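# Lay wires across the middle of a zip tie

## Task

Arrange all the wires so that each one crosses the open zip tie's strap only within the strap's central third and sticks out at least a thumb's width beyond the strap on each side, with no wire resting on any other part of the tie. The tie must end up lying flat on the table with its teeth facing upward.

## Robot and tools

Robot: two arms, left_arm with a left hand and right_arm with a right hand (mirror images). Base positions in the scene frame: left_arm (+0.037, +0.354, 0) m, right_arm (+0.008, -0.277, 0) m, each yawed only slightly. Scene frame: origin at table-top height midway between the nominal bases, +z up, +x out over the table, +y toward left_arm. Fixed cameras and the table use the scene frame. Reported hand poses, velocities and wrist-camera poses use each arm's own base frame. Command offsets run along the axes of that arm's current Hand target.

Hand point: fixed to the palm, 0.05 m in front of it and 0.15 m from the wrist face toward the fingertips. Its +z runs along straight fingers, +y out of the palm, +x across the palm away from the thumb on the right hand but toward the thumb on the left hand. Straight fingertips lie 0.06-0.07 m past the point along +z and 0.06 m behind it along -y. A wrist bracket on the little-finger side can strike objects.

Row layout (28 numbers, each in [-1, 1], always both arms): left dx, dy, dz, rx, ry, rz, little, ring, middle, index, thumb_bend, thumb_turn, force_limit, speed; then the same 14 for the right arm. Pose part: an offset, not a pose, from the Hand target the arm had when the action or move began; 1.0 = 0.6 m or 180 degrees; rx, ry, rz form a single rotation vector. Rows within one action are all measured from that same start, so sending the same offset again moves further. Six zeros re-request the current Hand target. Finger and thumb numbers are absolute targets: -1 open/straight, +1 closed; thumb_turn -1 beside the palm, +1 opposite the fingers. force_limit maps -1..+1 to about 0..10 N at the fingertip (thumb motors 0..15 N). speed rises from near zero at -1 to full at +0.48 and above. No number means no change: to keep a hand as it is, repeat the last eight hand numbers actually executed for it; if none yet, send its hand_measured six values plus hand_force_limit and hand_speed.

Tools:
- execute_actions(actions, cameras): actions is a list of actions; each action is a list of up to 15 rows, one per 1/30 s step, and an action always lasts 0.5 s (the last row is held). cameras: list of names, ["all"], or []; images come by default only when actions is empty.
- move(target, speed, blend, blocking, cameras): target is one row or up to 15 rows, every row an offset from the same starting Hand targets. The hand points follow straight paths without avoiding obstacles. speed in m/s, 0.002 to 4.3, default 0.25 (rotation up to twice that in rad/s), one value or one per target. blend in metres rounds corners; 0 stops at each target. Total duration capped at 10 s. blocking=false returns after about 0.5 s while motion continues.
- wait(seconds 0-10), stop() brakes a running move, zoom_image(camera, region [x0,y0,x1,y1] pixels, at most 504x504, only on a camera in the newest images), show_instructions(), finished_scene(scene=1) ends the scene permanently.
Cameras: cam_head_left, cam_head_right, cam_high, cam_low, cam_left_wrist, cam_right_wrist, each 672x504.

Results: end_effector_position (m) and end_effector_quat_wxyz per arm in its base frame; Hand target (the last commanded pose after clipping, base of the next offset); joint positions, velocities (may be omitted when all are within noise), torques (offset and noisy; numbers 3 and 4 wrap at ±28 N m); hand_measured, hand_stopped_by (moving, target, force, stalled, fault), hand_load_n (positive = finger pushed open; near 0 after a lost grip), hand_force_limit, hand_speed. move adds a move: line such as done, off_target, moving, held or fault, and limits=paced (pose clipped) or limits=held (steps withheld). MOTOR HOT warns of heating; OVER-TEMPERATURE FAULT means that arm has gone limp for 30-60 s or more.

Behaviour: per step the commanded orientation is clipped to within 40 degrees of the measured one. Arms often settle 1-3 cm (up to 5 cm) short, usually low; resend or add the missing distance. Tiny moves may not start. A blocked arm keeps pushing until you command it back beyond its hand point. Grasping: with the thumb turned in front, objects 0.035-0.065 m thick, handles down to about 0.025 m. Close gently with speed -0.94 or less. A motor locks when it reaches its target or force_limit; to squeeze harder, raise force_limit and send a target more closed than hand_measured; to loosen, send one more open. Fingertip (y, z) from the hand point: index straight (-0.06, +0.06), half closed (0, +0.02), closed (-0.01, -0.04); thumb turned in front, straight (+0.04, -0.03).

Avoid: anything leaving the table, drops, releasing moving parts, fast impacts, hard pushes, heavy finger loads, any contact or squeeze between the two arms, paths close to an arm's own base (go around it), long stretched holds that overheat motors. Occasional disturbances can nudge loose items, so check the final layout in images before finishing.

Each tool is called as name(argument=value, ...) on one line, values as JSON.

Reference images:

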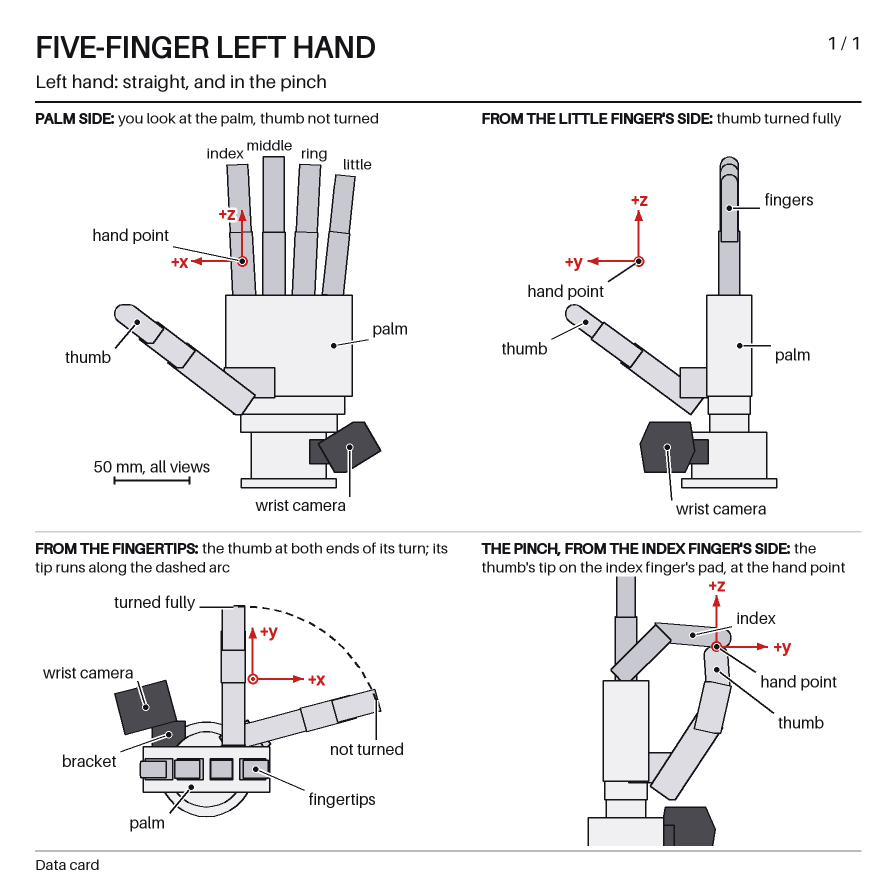

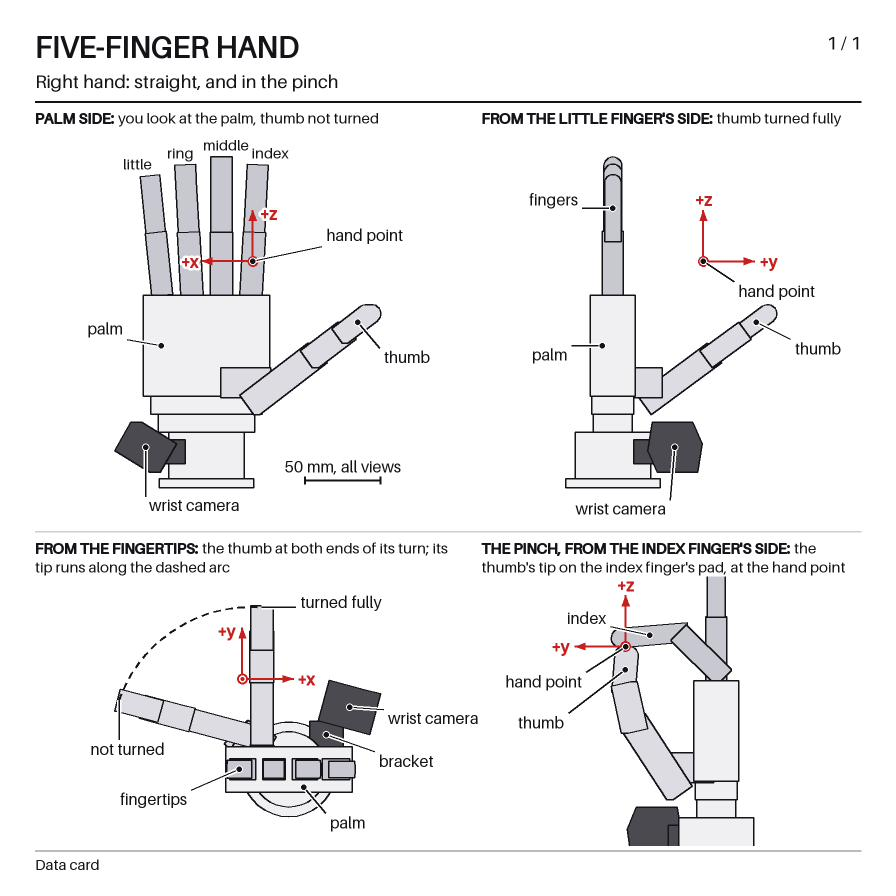

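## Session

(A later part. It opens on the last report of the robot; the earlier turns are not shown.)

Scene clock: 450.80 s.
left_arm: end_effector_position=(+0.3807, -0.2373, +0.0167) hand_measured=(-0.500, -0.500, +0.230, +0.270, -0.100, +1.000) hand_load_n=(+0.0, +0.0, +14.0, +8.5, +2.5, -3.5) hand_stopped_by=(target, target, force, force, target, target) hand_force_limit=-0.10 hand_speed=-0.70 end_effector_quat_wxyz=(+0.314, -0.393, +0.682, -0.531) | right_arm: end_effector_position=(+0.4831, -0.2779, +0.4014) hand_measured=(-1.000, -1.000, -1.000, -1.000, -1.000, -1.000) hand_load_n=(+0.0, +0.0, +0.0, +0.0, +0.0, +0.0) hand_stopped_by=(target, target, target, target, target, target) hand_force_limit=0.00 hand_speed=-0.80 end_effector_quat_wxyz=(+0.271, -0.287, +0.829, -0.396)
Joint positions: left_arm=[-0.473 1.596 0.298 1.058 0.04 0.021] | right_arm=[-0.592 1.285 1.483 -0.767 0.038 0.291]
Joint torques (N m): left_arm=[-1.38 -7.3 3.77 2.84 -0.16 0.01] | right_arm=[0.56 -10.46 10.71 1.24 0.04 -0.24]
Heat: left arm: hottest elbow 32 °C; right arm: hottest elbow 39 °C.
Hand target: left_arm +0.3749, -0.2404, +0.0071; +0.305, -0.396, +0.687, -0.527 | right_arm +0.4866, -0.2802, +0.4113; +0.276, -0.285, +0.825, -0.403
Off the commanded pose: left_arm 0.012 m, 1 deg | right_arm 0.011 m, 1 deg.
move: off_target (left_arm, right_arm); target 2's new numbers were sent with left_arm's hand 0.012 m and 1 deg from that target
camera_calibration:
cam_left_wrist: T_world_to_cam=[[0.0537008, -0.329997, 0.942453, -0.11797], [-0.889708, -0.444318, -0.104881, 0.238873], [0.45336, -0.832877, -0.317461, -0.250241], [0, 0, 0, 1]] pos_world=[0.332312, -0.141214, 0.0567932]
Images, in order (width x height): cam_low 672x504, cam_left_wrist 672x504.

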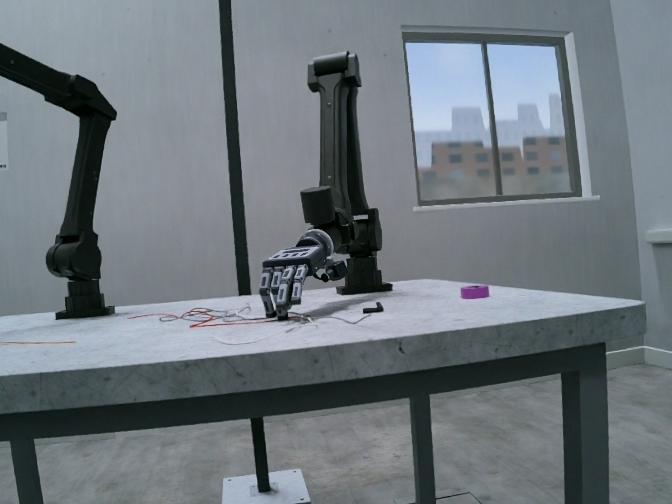

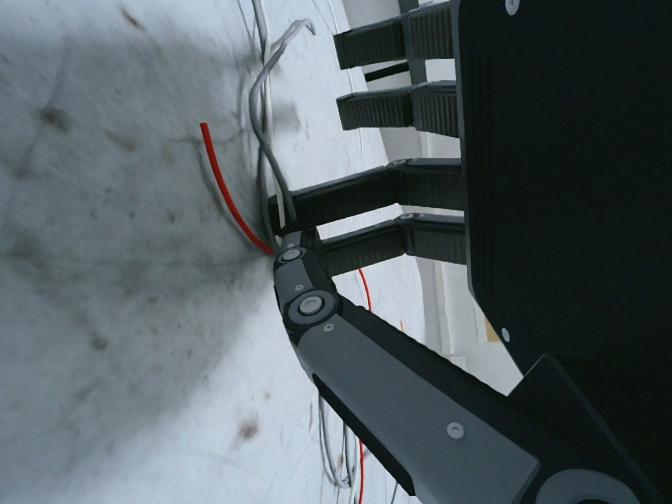

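move(target=[0,-0.0773,-0.0207,0,0,0,-0.5,-0.5,0.5,0.5,-0.1,1,-0.1,-0.7, 0,0,0,0,0,0,-1,-1,-1,-1,-1,-1,0,-0.8], speed=0.06, cameras=["cam_left_wrist","cam_low","cam_head_right","cam_high"])

zoom_image(camera="cam_low", region=[180, 230, 390, 370])

Scene clock: 459.13 s.
left_arm: end_effector_position=(+0.3712, -0.2325, +0.0473) hand_measured=(-0.500, -0.500, +0.230, +0.270, -0.100, +1.000) hand_load_n=(+0.0, +0.0, +14.0, +8.5, +2.5, -3.5) hand_stopped_by=(target, target, force, force, target, target) hand_force_limit=-0.10 hand_speed=-0.70 end_effector_quat_wxyz=(+0.307, -0.398, +0.691, -0.520) | right_arm: end_effector_position=(+0.4831, -0.2779, +0.4014) hand_measured=(-1.000, -1.000, -1.000, -1.000, -1.000, -1.000) hand_load_n=(+0.0, +0.0, +0.0, +0.0, +0.0, +0.0) hand_stopped_by=(target, target, target, target, target, target) hand_force_limit=0.00 hand_speed=-0.80 end_effector_quat_wxyz=(+0.271, -0.287, +0.829, -0.396)
Joint positions: left_arm=[-0.473 1.377 0.298 0.805 0.04 0.021] | right_arm=[-0.592 1.285 1.483 -0.767 0.038 0.291]
Joint torques (N m): left_arm=[-1.2 -8.7 6.57 2.09 -0.16 -0.02] | right_arm=[0.21 -10.4 10.62 1.32 0.05 -0.21]
Heat: left arm: hottest waist 31 °C; right arm: hottest elbow 39 °C.
Hand target: left_arm +0.3749, -0.2404, +0.0552; +0.305, -0.396, +0.687, -0.527 | right_arm +0.4866, -0.2802, +0.4113; +0.276, -0.285, +0.825, -0.403
Off the commanded pose: left_arm 0.012 m, 1 deg | right_arm 0.011 m, 1 deg.
move: off_target (left_arm, right_arm)
camera_calibration:
cam_left_wrist: T_world_to_cam=[[0.0824262, -0.344692, 0.93509, -0.158361], [-0.89259, -0.442867, -0.0845694, 0.236215], [0.443271, -0.827681, -0.344173, -0.225941], [0, 0, 0, 1]] pos_world=[0.324049, -0.136981, 0.0902955]
Images, in order (width x height): cam_head_right 672x504, cam_high 672x504, cam_low 672x504, cam_left_wrist 672x504.

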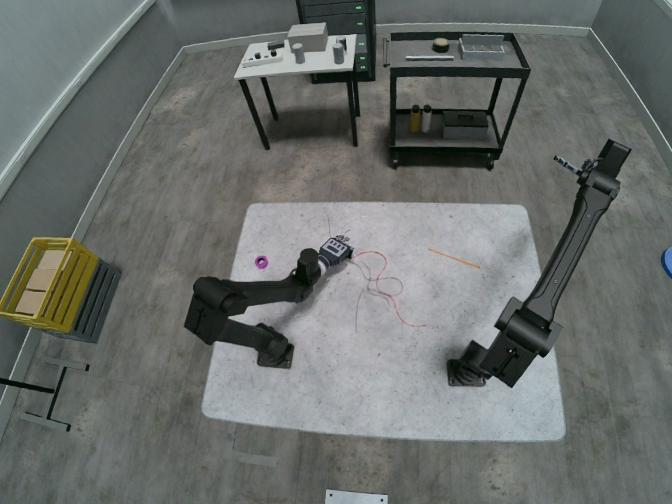

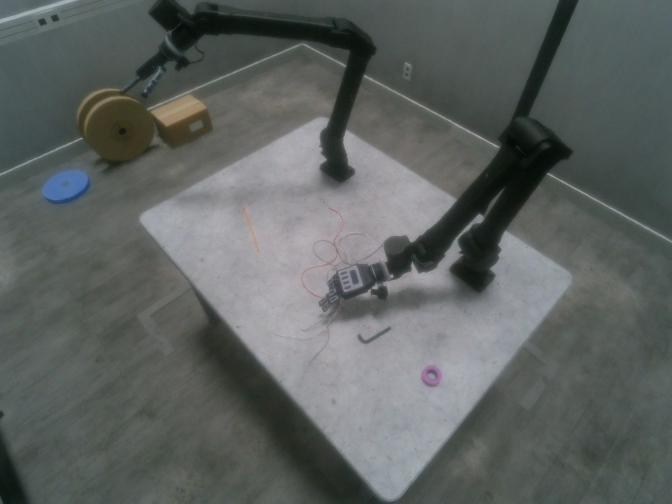

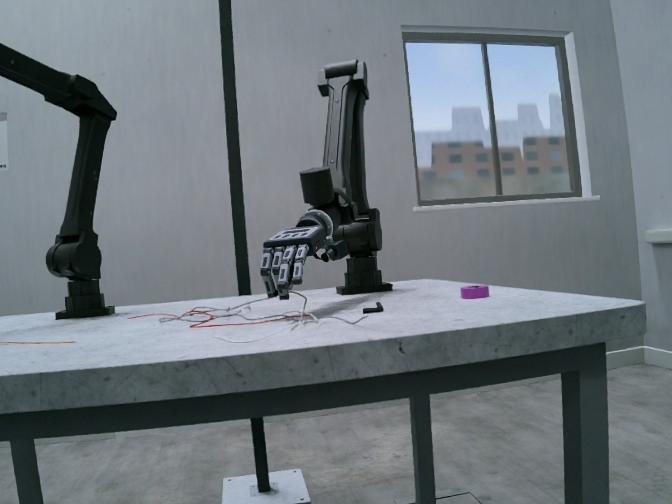

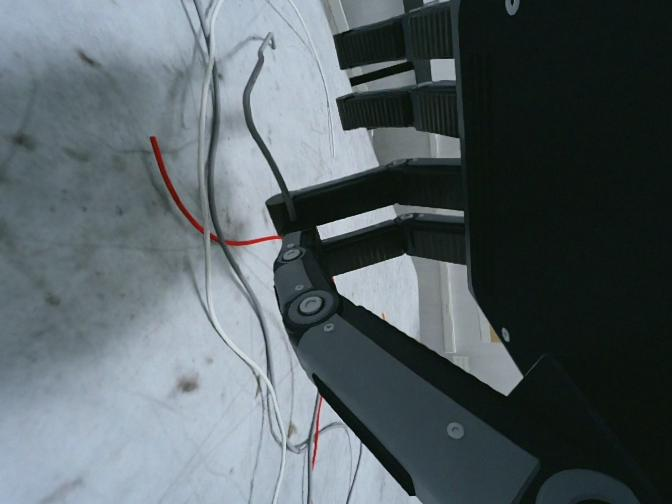

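Scaled by 2.400 from the camera's 672x504 image, which has a finer 960x720 frame.

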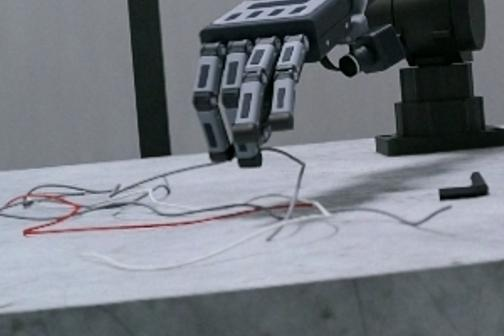

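move(target=[[0,0.0664,0.0178,0,0,0,-0.5,-0.5,0.5,0.5,-0.1,1,-0.1,-0.7, 0,0,0,0,0,0,-1,-1,-1,-1,-1,-1,0,-0.8],[0,0.0664,0.0178,0,0,0,-0.5,-0.5,-0.3,-0.3,-0.1,1,-0.1,-0.5, 0,0,0,0,0,0,-1,-1,-1,-1,-1,-1,0,-0.8],[0,-0.0483,-0.0129,0,0,0,-0.5,-0.5,-0.3,-0.3,-0.1,1,-0.1,-0.5, 0,0,0,0,0,0,-1,-1,-1,-1,-1,-1,0,-0.8]], speed=0.08, cameras=["cam_left_wrist","cam_low"])

zoom_image(camera="cam_left_wrist", region=[0, 0, 504, 504])

Scene clock: 500.83 s.
left_arm: end_effector_position=(+0.3623, -0.2279, +0.0670) hand_measured=(-0.500, -0.500, -0.300, -0.300, -0.100, +1.000) hand_load_n=(+0.0, +0.0, +0.0, +0.0, +0.0, +0.0) hand_stopped_by=(target, target, target, target, target, target) hand_force_limit=-0.10 hand_speed=-0.50 end_effector_quat_wxyz=(+0.302, -0.402, +0.696, -0.513) | right_arm: end_effector_position=(+0.4831, -0.2779, +0.4014) hand_measured=(-1.000, -1.000, -1.000, -1.000, -1.000, -1.000) hand_load_n=(+0.0, +0.0, +0.0, +0.0, +0.0, +0.0) hand_stopped_by=(target, target, target, target, target, target) hand_force_limit=0.00 hand_speed=-0.80 end_effector_quat_wxyz=(+0.271, -0.287, +0.829, -0.396)
Joint positions: left_arm=[-0.473 1.237 0.301 0.641 0.04 0.021] | right_arm=[-0.592 1.285 1.483 -0.767 0.038 0.291]
Joint torques (N m): left_arm=[-1.03 -7.36 9.02 2.02 -0.11 0.02] | right_arm=[0.5 -10.34 10.78 1.29 0.06 -0.21]
Heat: left arm: hottest elbow 32 °C; right arm: hottest elbow 39 °C.
Hand target: left_arm +0.3749, -0.2404, +0.0851; +0.305, -0.396, +0.687, -0.527 | right_arm +0.4866, -0.2802, +0.4113; +0.276, -0.285, +0.825, -0.403
Off the commanded pose: left_arm 0.025 m, 2 deg | right_arm 0.011 m, 1 deg.
move: off_target (left_arm, right_arm)
camera_calibration:
cam_left_wrist: T_world_to_cam=[[0.0995307, -0.353449, 0.930144, -0.182335], [-0.894043, -0.442103, -0.0723287, 0.23178], [0.436784, -0.82439, -0.360002, -0.207288], [0, 0, 0, 1]] pos_world=[0.31591, -0.132861, 0.111738]
Images, in order (width x height): cam_low 672x504, cam_left_wrist 672x504.

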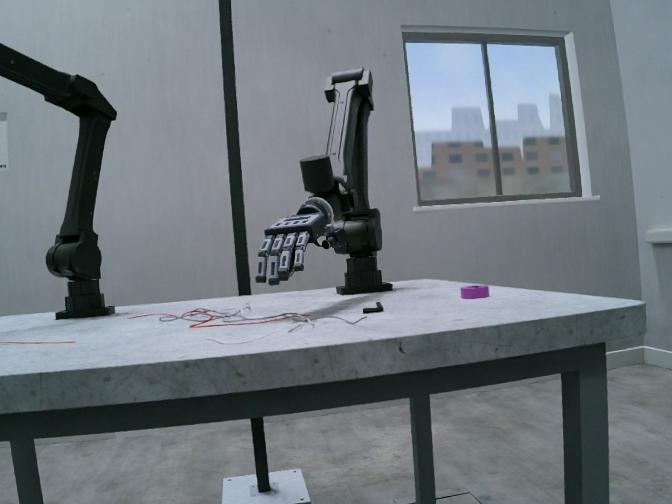

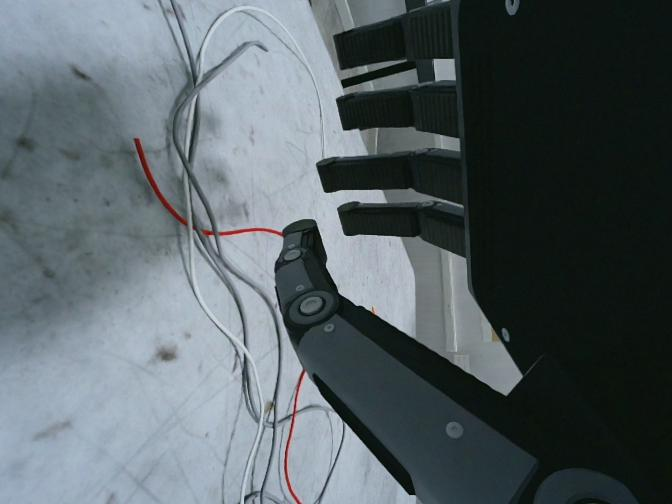

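Scaled by 1.000.

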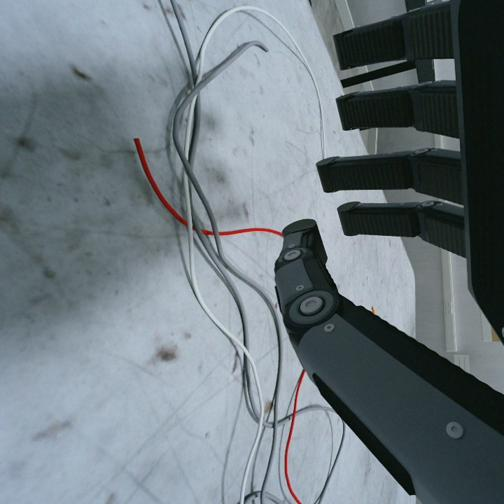

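move(target=[-0.004,0.0795,0.0132,0.0556,0,0,-0.5,-0.5,-0.3,-0.3,-0.1,1,-0.1,-0.5, 0,0,0,0,0,0,-1,-1,-1,-1,-1,-1,0,-0.8], speed=0.08, cameras=["cam_left_wrist","cam_low"])

zoom_image(camera="cam_left_wrist", region=[100, 60, 400, 360])

Scene clock: 536.67 s.
left_arm: end_effector_position=(+0.3719, -0.2349, +0.0336) hand_measured=(-0.500, -0.500, -0.300, -0.300, -0.100, +1.000) hand_load_n=(+0.0, +0.0, +0.5, +0.0, +0.0, +0.0) hand_stopped_by=(target, target, target, target, target, target) hand_force_limit=-0.10 hand_speed=-0.50 end_effector_quat_wxyz=(+0.339, -0.367, +0.645, -0.578) | right_arm: end_effector_position=(+0.4831, -0.2779, +0.4014) hand_measured=(-1.000, -1.000, -1.000, -1.000, -1.000, -1.000) hand_load_n=(+0.0, +0.0, +0.0, +0.0, +0.0, -0.5) hand_stopped_by=(target, target, target, target, target, target) hand_force_limit=0.00 hand_speed=-0.80 end_effector_quat_wxyz=(+0.271, -0.287, +0.829, -0.396)
Joint positions: left_arm=[-0.473 1.676 0.236 1.338 0.049 0.018] | right_arm=[-0.592 1.285 1.483 -0.767 0.038 0.291]
Joint torques (N m): left_arm=[-0.56 -9.29 2.73 3.51 0.09 -0.02] | right_arm=[0.21 -10.34 10.71 1.17 0.06 -0.19]
Heat: left arm: hottest elbow 36 °C; right arm: hottest elbow 39 °C.
Hand target: left_arm +0.3721, -0.2360, +0.0371; +0.338, -0.368, +0.638, -0.585 | right_arm +0.4866, -0.2802, +0.4113; +0.276, -0.285, +0.825, -0.403
Off the commanded pose: left_arm 0.004 m, 1 deg | right_arm 0.011 m, 1 deg.
move: off_target (right_arm)
camera_calibration:
cam_left_wrist: T_world_to_cam=[[-0.0645134, -0.26591, 0.961837, -0.0742295], [-0.875857, -0.446822, -0.182275, 0.230749], [0.478238, -0.854191, -0.204073, -0.256993], [0, 0, 0, 1]] pos_world=[0.320218, -0.136156, 0.0610111]
Images, in order (width x height): cam_low 672x504, cam_left_wrist 672x504.

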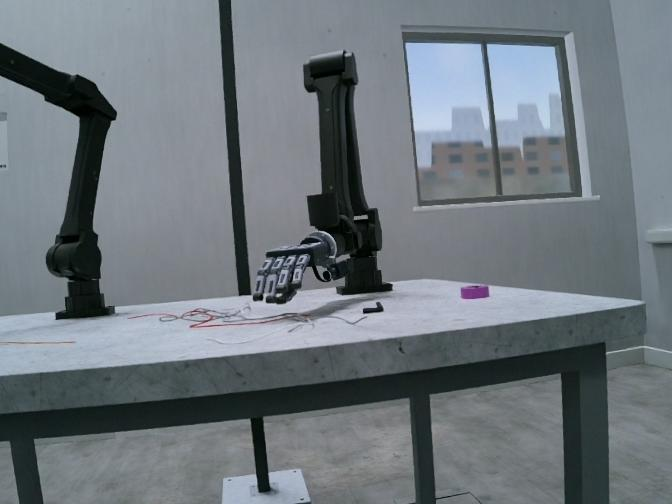

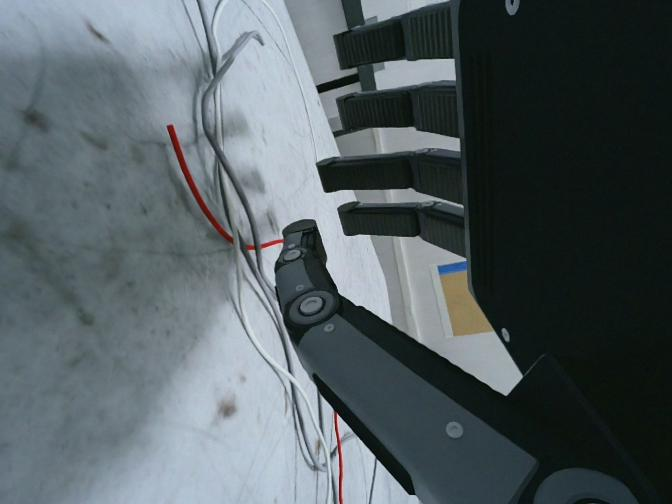

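Scaled by 1.680 from the camera's 672x504 image, which has a finer 960x720 frame.

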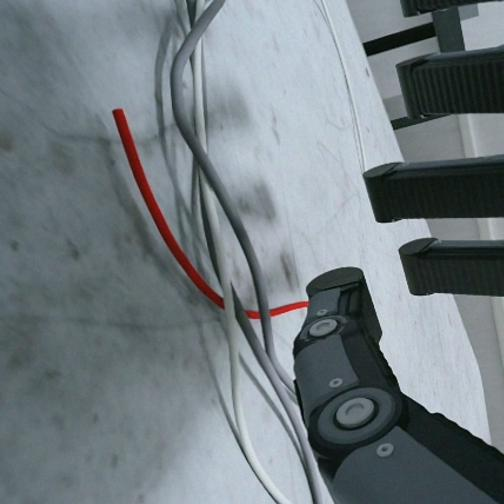

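move(target=[-0.0058,0.0417,-0.0072,0,0,0,-0.5,-0.5,-0.3,-0.3,-0.02,1,-0.1,-0.5, 0,0,0,0,0,0,-1,-1,-1,-1,-1,-1,0,-0.8], speed=0.06, cameras=["cam_left_wrist","cam_low"])

zoom_image(camera="cam_left_wrist", region=[180, 60, 480, 360])

zoom_image(camera="cam_low", region=[220, 230, 400, 350])

Scene clock: 558.90 s.
left_arm: end_effector_position=(+0.3664, -0.2339, +0.0110) hand_measured=(-0.500, -0.500, -0.300, -0.300, -0.020, +1.000) hand_load_n=(+0.0, +0.0, +0.0, +0.0, +0.0, +0.0) hand_stopped_by=(target, target, target, target, target, target) hand_force_limit=-0.10 hand_speed=-0.50 end_effector_quat_wxyz=(+0.336, -0.363, +0.645, -0.582) | right_arm: end_effector_position=(+0.4831, -0.2779, +0.4014) hand_measured=(-1.000, -1.000, -1.000, -1.000, -1.000, -1.000) hand_load_n=(+0.0, +0.0, +0.0, +0.0, +0.0, +0.0) hand_stopped_by=(target, target, target, target, target, target) hand_force_limit=0.00 hand_speed=-0.80 end_effector_quat_wxyz=(+0.271, -0.287, +0.829, -0.396)
Joint positions: left_arm=[-0.47 1.831 0.231 1.505 0.064 0.018] | right_arm=[-0.592 1.285 1.483 -0.767 0.038 0.291]
Joint torques (N m): left_arm=[0.5 -9.52 1.42 3.4 0 -0.02] | right_arm=[0.62 -10.64 10.69 1.13 0.03 -0.2]
Heat: left arm: hottest elbow 34 °C; right arm: hottest elbow 40 °C.
Hand target: left_arm +0.3683, -0.2298, +0.0125; +0.338, -0.368, +0.638, -0.585 | right_arm +0.4866, -0.2802, +0.4113; +0.276, -0.285, +0.825, -0.403
Off the commanded pose: left_arm 0.005 m, 1 deg | right_arm 0.011 m, 1 deg.
move: off_target (right_arm)
camera_calibration:
cam_left_wrist: T_world_to_cam=[[-0.071907, -0.261263, 0.962586, -0.0488176], [-0.880402, -0.436927, -0.184358, 0.22629], [0.468745, -0.860719, -0.198598, -0.256196], [0, 0, 0, 1]] pos_world=[0.315806, -0.134395, 0.0378292]
Images, in order (width x height): cam_low 672x504, cam_left_wrist 672x504.

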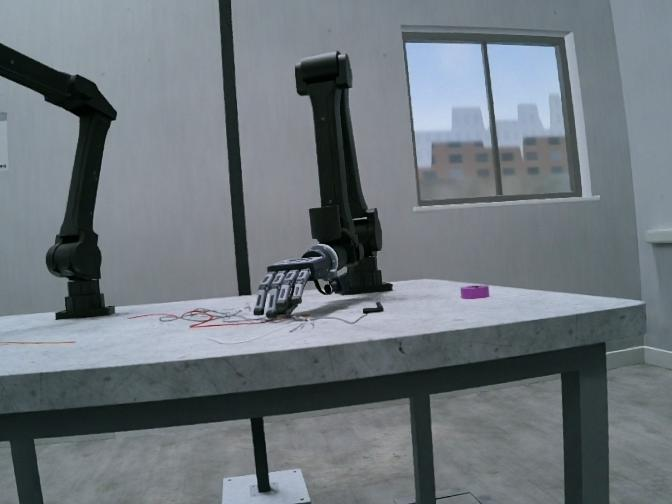

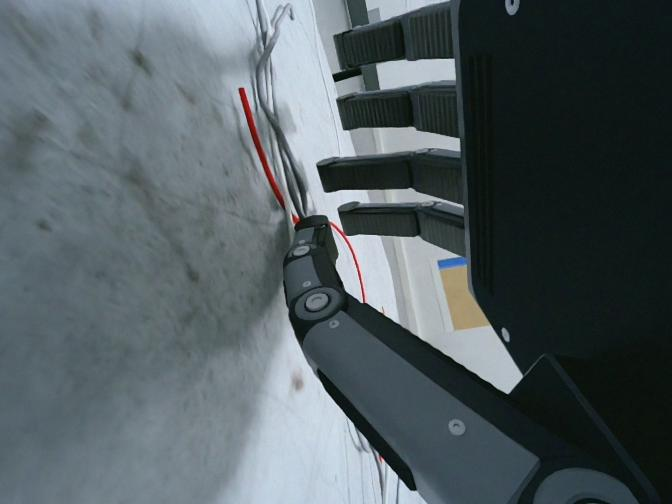

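Scaled by 1.680 from the camera's 672x504 image, which has a finer 960x720 frame.

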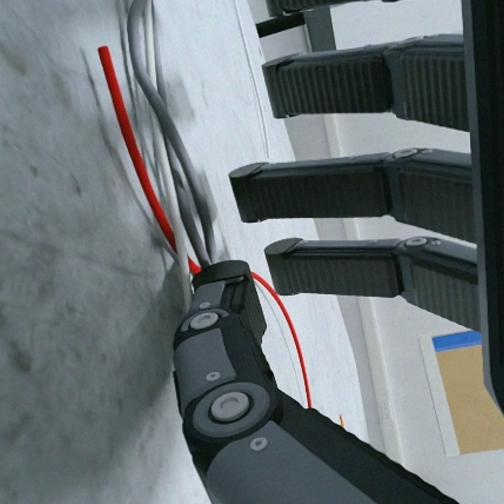

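Scaled by 2.800 from the camera's 672x504 image, which has a finer 960x720 frame.

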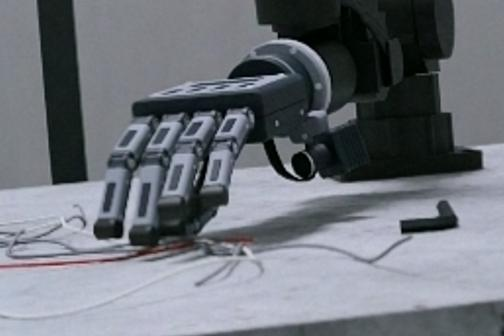

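move(target=[0,0,0,0,0,0,-0.5,-0.5,0.0,0.0,-0.02,1,-0.2,-0.7, 0,0,0,0,0,0,-1,-1,-1,-1,-1,-1,0,-0.8], speed=0.06, cameras=["cam_left_wrist","cam_low"])

zoom_image(camera="cam_left_wrist", region=[180, 60, 480, 360])

zoom_image(camera="cam_low", region=[220, 230, 400, 350])

Scene clock: 571.23 s.
left_arm: end_effector_position=(+0.3673, -0.2344, +0.0139) hand_measured=(-0.500, -0.500, +0.000, +0.000, -0.020, +1.000) hand_load_n=(+0.0, +0.0, +1.0, +0.0, +0.0, +0.0) hand_stopped_by=(target, target, target, target, target, target) hand_force_limit=-0.20 hand_speed=-0.70 end_effector_quat_wxyz=(+0.339, -0.361, +0.642, -0.586) | right_arm: end_effector_position=(+0.4831, -0.2779, +0.4014) hand_measured=(-1.000, -1.000, -1.000, -1.000, -1.000, -1.000) hand_load_n=(+0.0, +0.0, +0.0, +0.0, +0.0, -0.5) hand_stopped_by=(target, target, target, target, target, target) hand_force_limit=0.00 hand_speed=-0.80 end_effector_quat_wxyz=(+0.271, -0.287, +0.829, -0.396)
Joint positions: left_arm=[-0.47 1.831 0.231 1.516 0.064 0.017] | right_arm=[-0.592 1.285 1.483 -0.767 0.038 0.291]
Joint torques (N m): left_arm=[1.14 -9.23 1.61 2.92 0.06 0] | right_arm=[0.5 -10.75 10.66 1.2 0.06 -0.24]
Heat: left arm: hottest elbow 33 °C; right arm: hottest elbow 40 °C.
Hand target: left_arm +0.3683, -0.2298, +0.0125; +0.338, -0.368, +0.638, -0.585 | right_arm +0.4866, -0.2802, +0.4113; +0.276, -0.285, +0.825, -0.403
Off the commanded pose: left_arm 0.005 m, 1 deg | right_arm 0.011 m, 1 deg.
move: off_target (right_arm)
camera_calibration:
cam_left_wrist: T_world_to_cam=[[-0.0812767, -0.256168, 0.963209, -0.0469938], [-0.878587, -0.437901, -0.190597, 0.226577], [0.470615, -0.861754, -0.189475, -0.257478], [0, 0, 0, 1]] pos_world=[0.316421, -0.134703, 0.0396641]
Images, in order (width x height): cam_low 672x504, cam_left_wrist 672x504.

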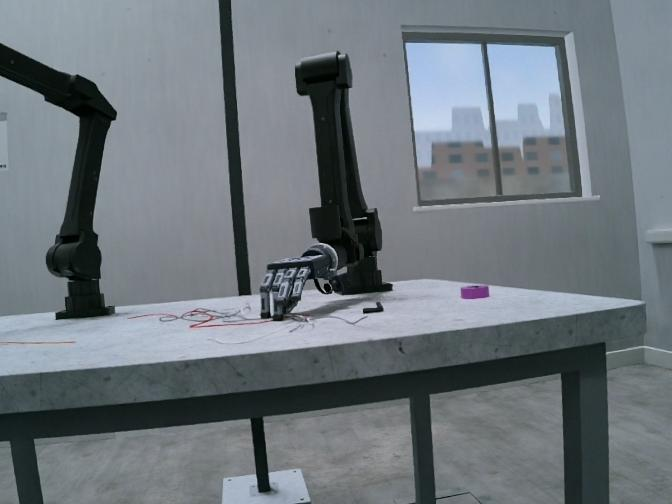

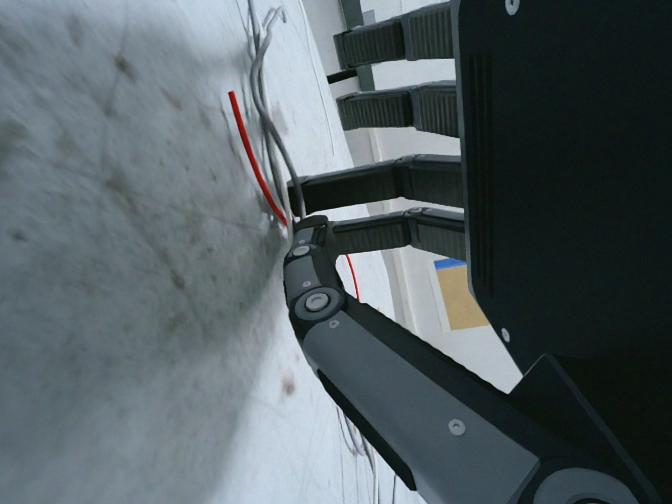

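Scaled by 1.680 from the camera's 672x504 image, which has a finer 960x720 frame.

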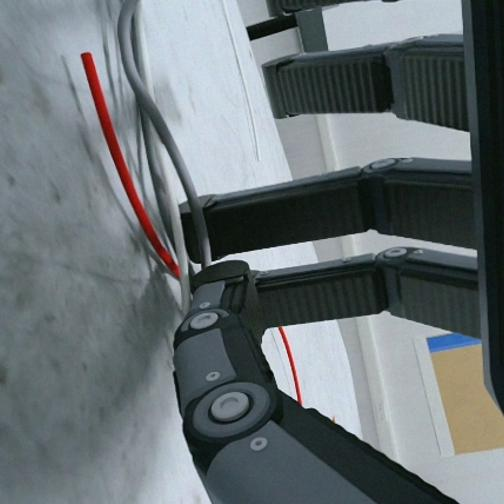

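Scaled by 2.800 from the camera's 672x504 image, which has a finer 960x720 frame.

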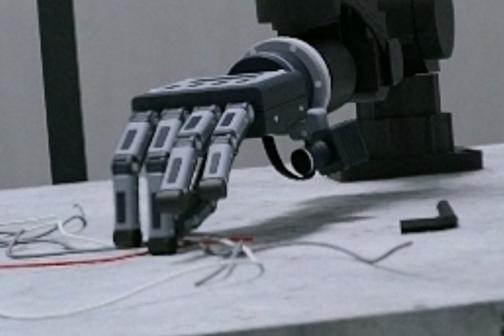

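move(target=[[0,0,0,0,0,0,-0.5,-0.5,0.0,0.0,-0.2,1,-0.2,-0.5, 0,0,0,0,0,0,-1,-1,-1,-1,-1,-1,0,-0.8],[0,0.003,0,0,0,0,-0.5,-0.5,0.2,0.2,-0.2,1,-0.2,-0.7, 0,0,0,0,0,0,-1,-1,-1,-1,-1,-1,0,-0.8]], speed=0.06, cameras=["cam_left_wrist","cam_low"])

zoom_image(camera="cam_left_wrist", region=[180, 60, 480, 360])

zoom_image(camera="cam_low", region=[220, 230, 400, 350])

Scene clock: 601.70 s.
left_arm: end_effector_position=(+0.3684, -0.2350, +0.0172) hand_measured=(-0.500, -0.500, +0.200, +0.200, -0.198, +1.000) hand_load_n=(+0.0, +0.0, +2.0, +0.0, -0.5, -0.5) hand_stopped_by=(target, target, target, target, target, target) hand_force_limit=-0.20 hand_speed=-0.70 end_effector_quat_wxyz=(+0.341, -0.359, +0.638, -0.590) | right_arm: end_effector_position=(+0.4831, -0.2779, +0.4014) hand_measured=(-1.000, -1.000, -1.000, -1.000, -1.000, -1.000) hand_load_n=(+0.0, +0.0, +0.0, +0.0, +0.0, +0.0) hand_stopped_by=(target, target, target, target, target, target) hand_force_limit=0.00 hand_speed=-0.80 end_effector_quat_wxyz=(+0.271, -0.287, +0.829, -0.396)
Joint positions: left_arm=[-0.47 1.831 0.232 1.528 0.064 0.017] | right_arm=[-0.592 1.285 1.483 -0.767 0.038 0.291]
Joint torques (N m): left_arm=[0.38 -8.35 1.37 2.92 0.02 -0.02] | right_arm=[0.56 -10.34 10.71 1.2 0 -0.2]
Heat: left arm: hottest waist 31 °C; right arm: hottest elbow 40 °C.
Hand target: left_arm +0.3682, -0.2297, +0.0107; +0.338, -0.368, +0.638, -0.585 | right_arm +0.4866, -0.2802, +0.4113; +0.276, -0.285, +0.825, -0.403
Off the commanded pose: left_arm 0.008 m, 1 deg | right_arm 0.011 m, 1 deg.
move: off_target (right_arm)
camera_calibration:
cam_left_wrist: T_world_to_cam=[[-0.0916564, -0.250022, 0.963892, -0.0450236], [-0.87647, -0.439189, -0.197264, 0.226912], [0.472651, -0.862904, -0.178882, -0.25914], [0, 0, 0, 1]] pos_world=[0.317238, -0.135213, 0.0418038]
Images, in order (width x height): cam_low 672x504, cam_left_wrist 672x504.

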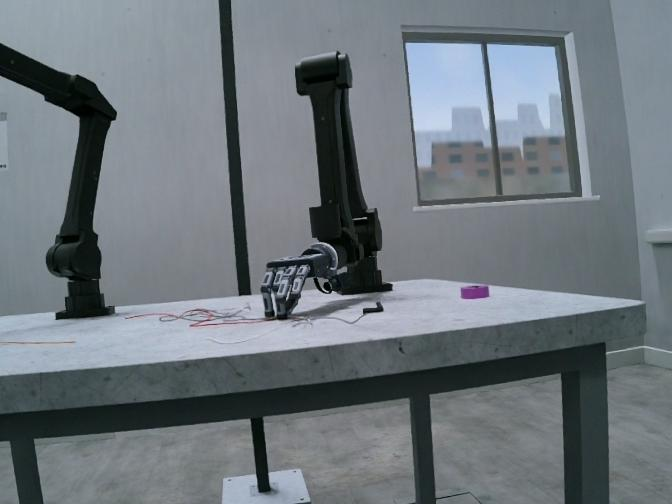

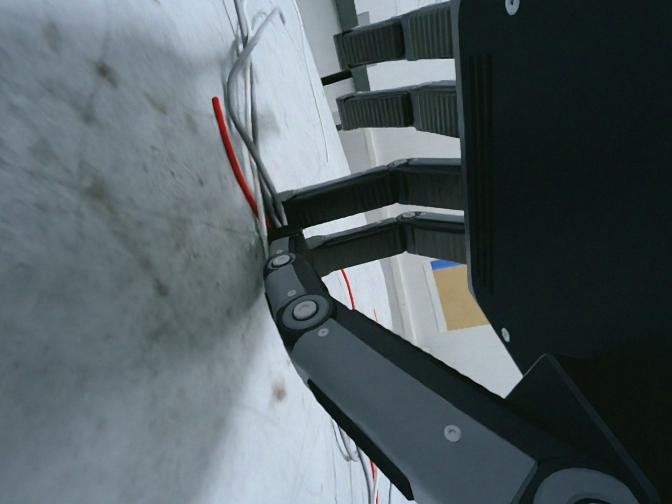

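Scaled by 1.680 from the camera's 672x504 image, which has a finer 960x720 frame.

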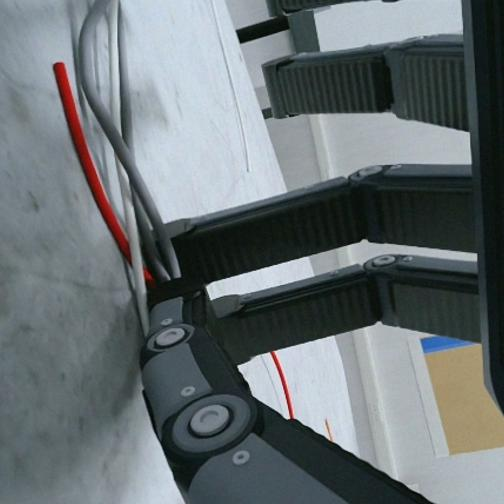

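Scaled by 2.800 from the camera's 672x504 image, which has a finer 960x720 frame.

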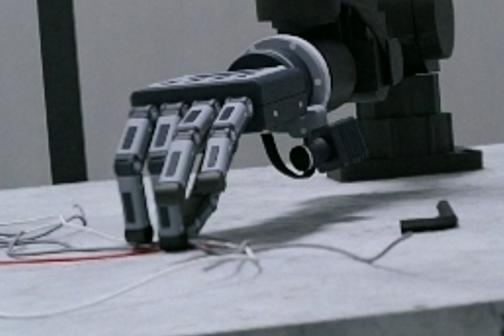

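move(target=[[0,-0.005,0,0,0,0,-0.5,-0.5,-0.3,-0.3,-0.3,1,-0.2,-0.3, 0,0,0,0,0,0,-1,-1,-1,-1,-1,-1,0,-0.8],[0.0103,-0.14,-0.0127,-0.1389,0,0,-0.5,-0.5,-0.3,-0.3,-0.3,1,-0.2,-0.3, 0,0,0,0,0,0,-1,-1,-1,-1,-1,-1,0,-0.8]], speed=0.12, cameras=["cam_left_wrist","cam_low"])

zoom_image(camera="cam_left_wrist", region=[0, 0, 400, 400])

Scene clock: 655.07 s.
left_arm: end_effector_position=(+0.3514, -0.2224, +0.0715) hand_measured=(-0.500, -0.500, -0.300, -0.300, -0.298, +1.000) hand_load_n=(+0.0, +0.0, +0.0, +0.0, +0.0, +0.0) hand_stopped_by=(target, target, target, target, target, target) hand_force_limit=-0.20 hand_speed=-0.30 end_effector_quat_wxyz=(+0.241, -0.443, +0.756, -0.417) | right_arm: end_effector_position=(+0.4831, -0.2779, +0.4014) hand_measured=(-1.000, -1.000, -1.000, -1.000, -1.000, -1.000) hand_load_n=(+0.0, +0.0, +0.0, +0.0, +0.0, +0.0) hand_stopped_by=(target, target, target, target, target, target) hand_force_limit=0.00 hand_speed=-0.80 end_effector_quat_wxyz=(+0.271, -0.287, +0.829, -0.396)
Joint positions: left_arm=[-0.476 1.127 0.462 0.099 0.033 0.015] | right_arm=[-0.592 1.285 1.483 -0.767 0.038 0.291]
Joint torques (N m): left_arm=[-1.44 -8.18 10.54 1.84 -0.11 0.11] | right_arm=[0.15 -10.46 10.7 1.05 0.05 -0.2]
Heat: left arm: hottest waist 31 °C; right arm: hottest elbow 40 °C.
Hand target: left_arm +0.3646, -0.2350, +0.0949; +0.250, -0.433, +0.750, -0.433 | right_arm +0.4866, -0.2802, +0.4113; +0.276, -0.285, +0.825, -0.403
Off the commanded pose: left_arm 0.030 m, 3 deg | right_arm 0.011 m, 1 deg.
move: off_target (left_arm, right_arm)
camera_calibration:
cam_left_wrist: T_world_to_cam=[[0.315864, -0.460162, 0.829747, -0.276105], [-0.889287, -0.448441, 0.089833, 0.210101], [0.330755, -0.766258, -0.550863, -0.132603], [0, 0, 0, 1]] pos_world=[0.317911, -0.134443, 0.137177]
Images, in order (width x height): cam_low 672x504, cam_left_wrist 672x504.

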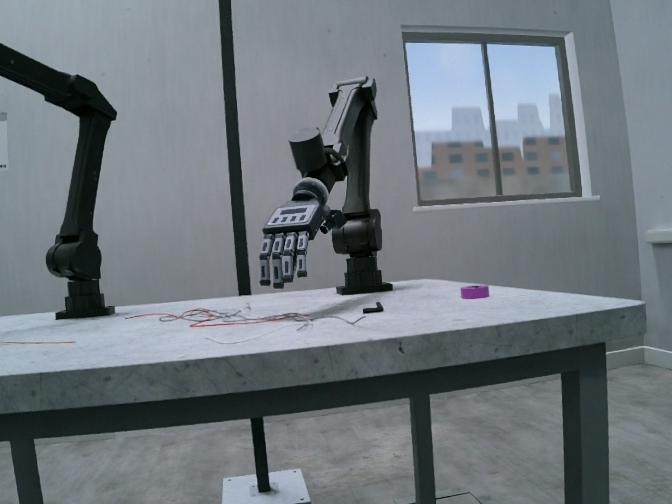

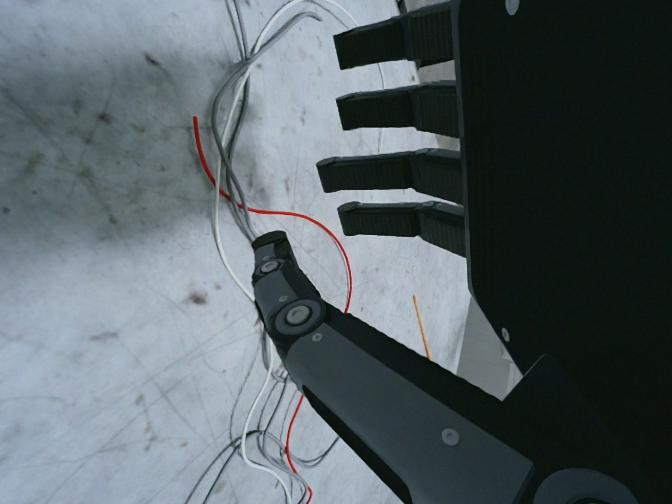

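Scaled by 1.260 from the camera's 672x504 image, which has a finer 960x720 frame.

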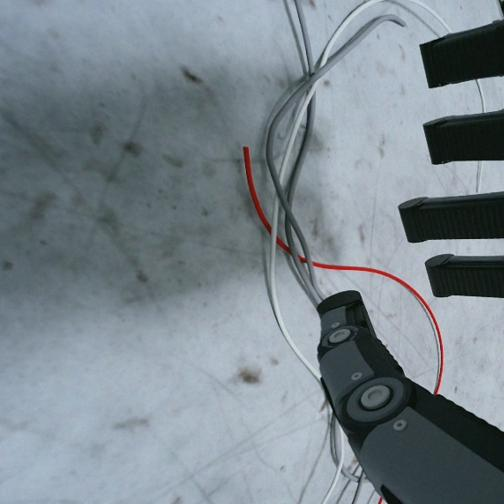

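move(target=[-0.0183,0.0601,0.0521,0,0,0,-0.5,-0.5,-0.3,-0.3,-0.6,1,-0.2,-0.3, 0,0,0,0,0,0,-1,-1,-1,-1,-1,-1,0,-0.8], speed=0.1, cameras=["cam_left_wrist","cam_low"])

zoom_image(camera="cam_left_wrist", region=[60, 60, 460, 460])

Scene clock: 700.57 s.
left_arm: end_effector_position=(+0.3707, -0.2329, +0.0449) hand_measured=(-0.500, -0.500, -0.300, -0.300, -0.600, +1.000) hand_load_n=(+0.0, +0.0, +0.0, +0.0, +0.0, +0.5) hand_stopped_by=(target, target, target, target, target, target) hand_force_limit=-0.20 hand_speed=-0.30 end_effector_quat_wxyz=(+0.241, -0.436, +0.754, -0.429) | right_arm: end_effector_position=(+0.4831, -0.2779, +0.4014) hand_measured=(-1.000, -1.000, -1.000, -1.000, -1.000, -1.000) hand_load_n=(+0.0, +0.0, +0.0, +0.0, +0.5, +0.0) hand_stopped_by=(target, target, target, target, target, target) hand_force_limit=0.00 hand_speed=-0.80 end_effector_quat_wxyz=(+0.271, -0.287, +0.829, -0.396)
Joint positions: left_arm=[-0.467 1.277 0.462 0.272 0.057 0.023] | right_arm=[-0.592 1.285 1.483 -0.767 0.038 0.291]
Joint torques (N m): left_arm=[0.79 -8.64 6.9 3.17 0.09 0.29] | right_arm=[0.56 -10.64 10.74 1.24 0.03 -0.26]
Heat: left arm: hottest elbow 36 °C; right arm: hottest elbow 41 °C.
Hand target: left_arm +0.3780, -0.2300, +0.0482; +0.250, -0.433, +0.750, -0.433 | right_arm +0.4866, -0.2802, +0.4113; +0.276, -0.285, +0.825, -0.403
Off the commanded pose: left_arm 0.008 m, 1 deg | right_arm 0.011 m, 1 deg.
move: off_target (right_arm)
camera_calibration:
cam_left_wrist: T_world_to_cam=[[0.293877, -0.45138, 0.842551, -0.255297], [-0.897659, -0.433176, 0.0810333, 0.232034], [0.328396, -0.780138, -0.532486, -0.164833], [0, 0, 0, 1]] pos_world=[0.337444, -0.143317, 0.108528]
Images, in order (width x height): cam_low 672x504, cam_left_wrist 672x504.

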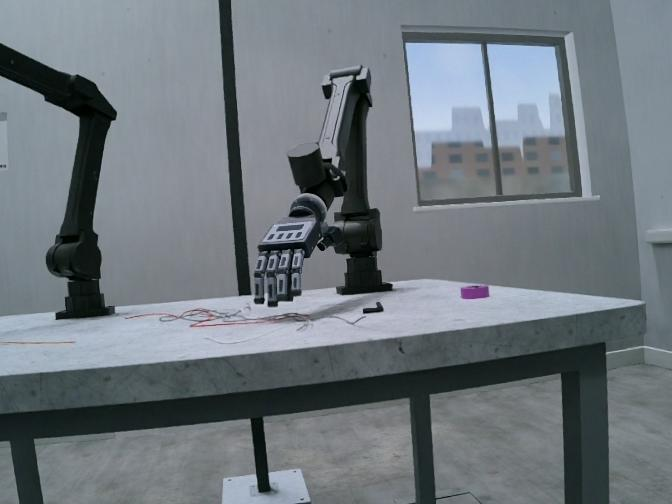

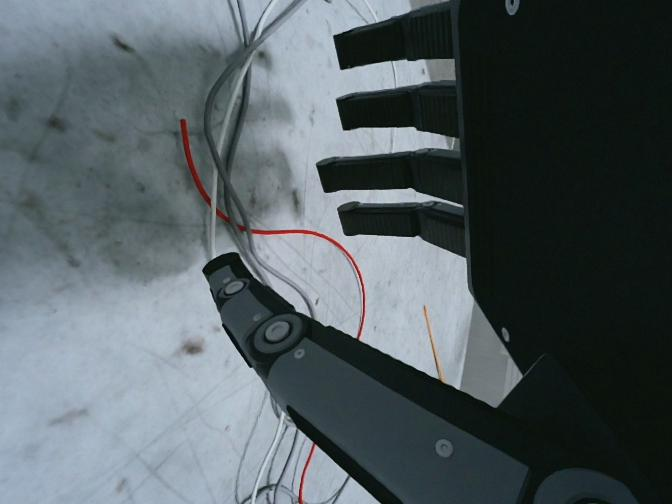

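Scaled by 1.260 from the camera's 672x504 image, which has a finer 960x720 frame.

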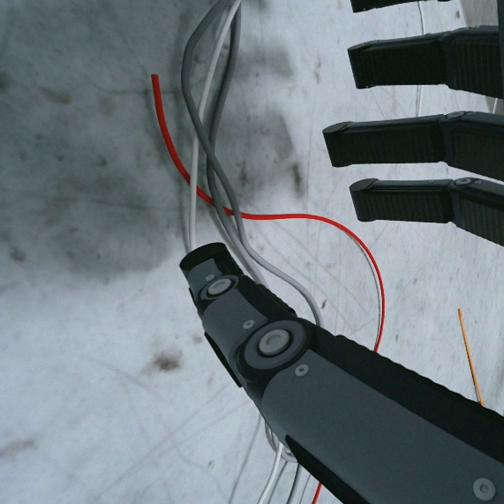

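move(target=[-0.011,0.0325,0.0188,0,0,0,-0.5,-0.5,-0.3,-0.3,-0.6,1,-0.2,-0.3, 0,0,0,0,0,0,-1,-1,-1,-1,-1,-1,0,-0.8], speed=0.06, cameras=["cam_left_wrist","cam_low"])

zoom_image(camera="cam_left_wrist", region=[100, 60, 450, 410])

zoom_image(camera="cam_low", region=[220, 230, 400, 350])

Scene clock: 741.13 s.
left_arm: end_effector_position=(+0.3749, -0.2277, +0.0242) hand_measured=(-0.500, -0.500, -0.300, -0.300, -0.600, +1.000) hand_load_n=(+0.0, +0.0, +0.0, +0.0, +0.0, +0.0) hand_stopped_by=(target, target, target, target, target, target) hand_force_limit=-0.20 hand_speed=-0.30 end_effector_quat_wxyz=(+0.242, -0.435, +0.753, -0.430) | right_arm: end_effector_position=(+0.4831, -0.2779, +0.4014) hand_measured=(-1.000, -1.000, -1.000, -1.000, -1.000, -1.000) hand_load_n=(+0.0, +0.0, +0.0, +0.0, +0.0, -0.5) hand_stopped_by=(target, target, target, target, target, target) hand_force_limit=0.00 hand_speed=-0.80 end_effector_quat_wxyz=(+0.271, -0.287, +0.829, -0.396)
Joint positions: left_arm=[-0.446 1.351 0.441 0.371 0.075 0.033] | right_arm=[-0.592 1.285 1.483 -0.767 0.038 0.291]
Joint torques (N m): left_arm=[0.26 -8.23 6.5 3.14 0.1 0.26] | right_arm=[0.44 -10.87 10.86 1.2 0.05 -0.23]
Heat: left arm: hottest elbow 35 °C; right arm: hottest elbow 41 °C.
Hand target: left_arm +0.3814, -0.2243, +0.0257; +0.250, -0.433, +0.750, -0.433 | right_arm +0.4866, -0.2802, +0.4113; +0.276, -0.285, +0.825, -0.403
Off the commanded pose: left_arm 0.007 m, 1 deg | right_arm 0.011 m, 1 deg.
move: off_target (right_arm)
camera_calibration:
cam_left_wrist: T_world_to_cam=[[0.291025, -0.449468, 0.84456, -0.235293], [-0.897856, -0.433169, 0.0788611, 0.239929], [0.330392, -0.781244, -0.529621, -0.174204], [0, 0, 0, 1]] pos_world=[0.341454, -0.137923, 0.0875364]
Images, in order (width x height): cam_low 672x504, cam_left_wrist 672x504.

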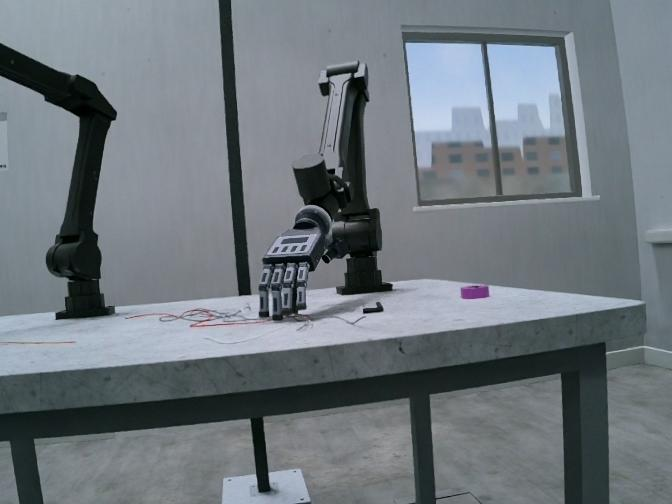

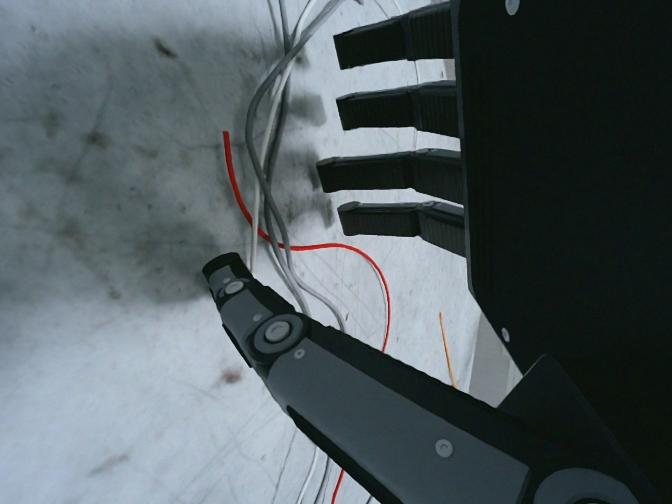

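Scaled by 1.440 from the camera's 672x504 image, which has a finer 960x720 frame.

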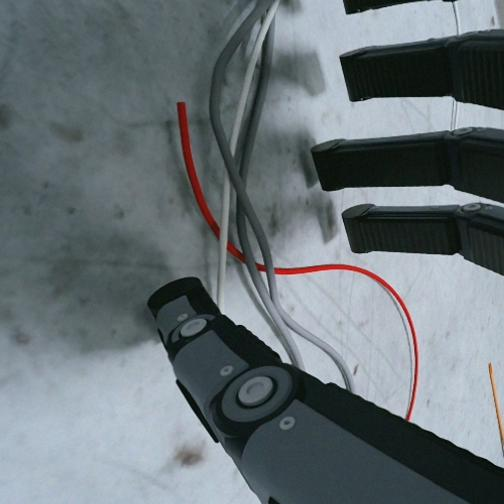

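Scaled by 2.800 from the camera's 672x504 image, which has a finer 960x720 frame.

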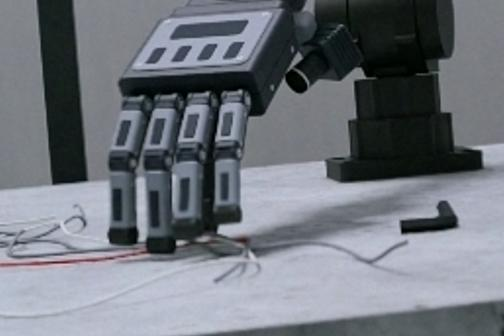

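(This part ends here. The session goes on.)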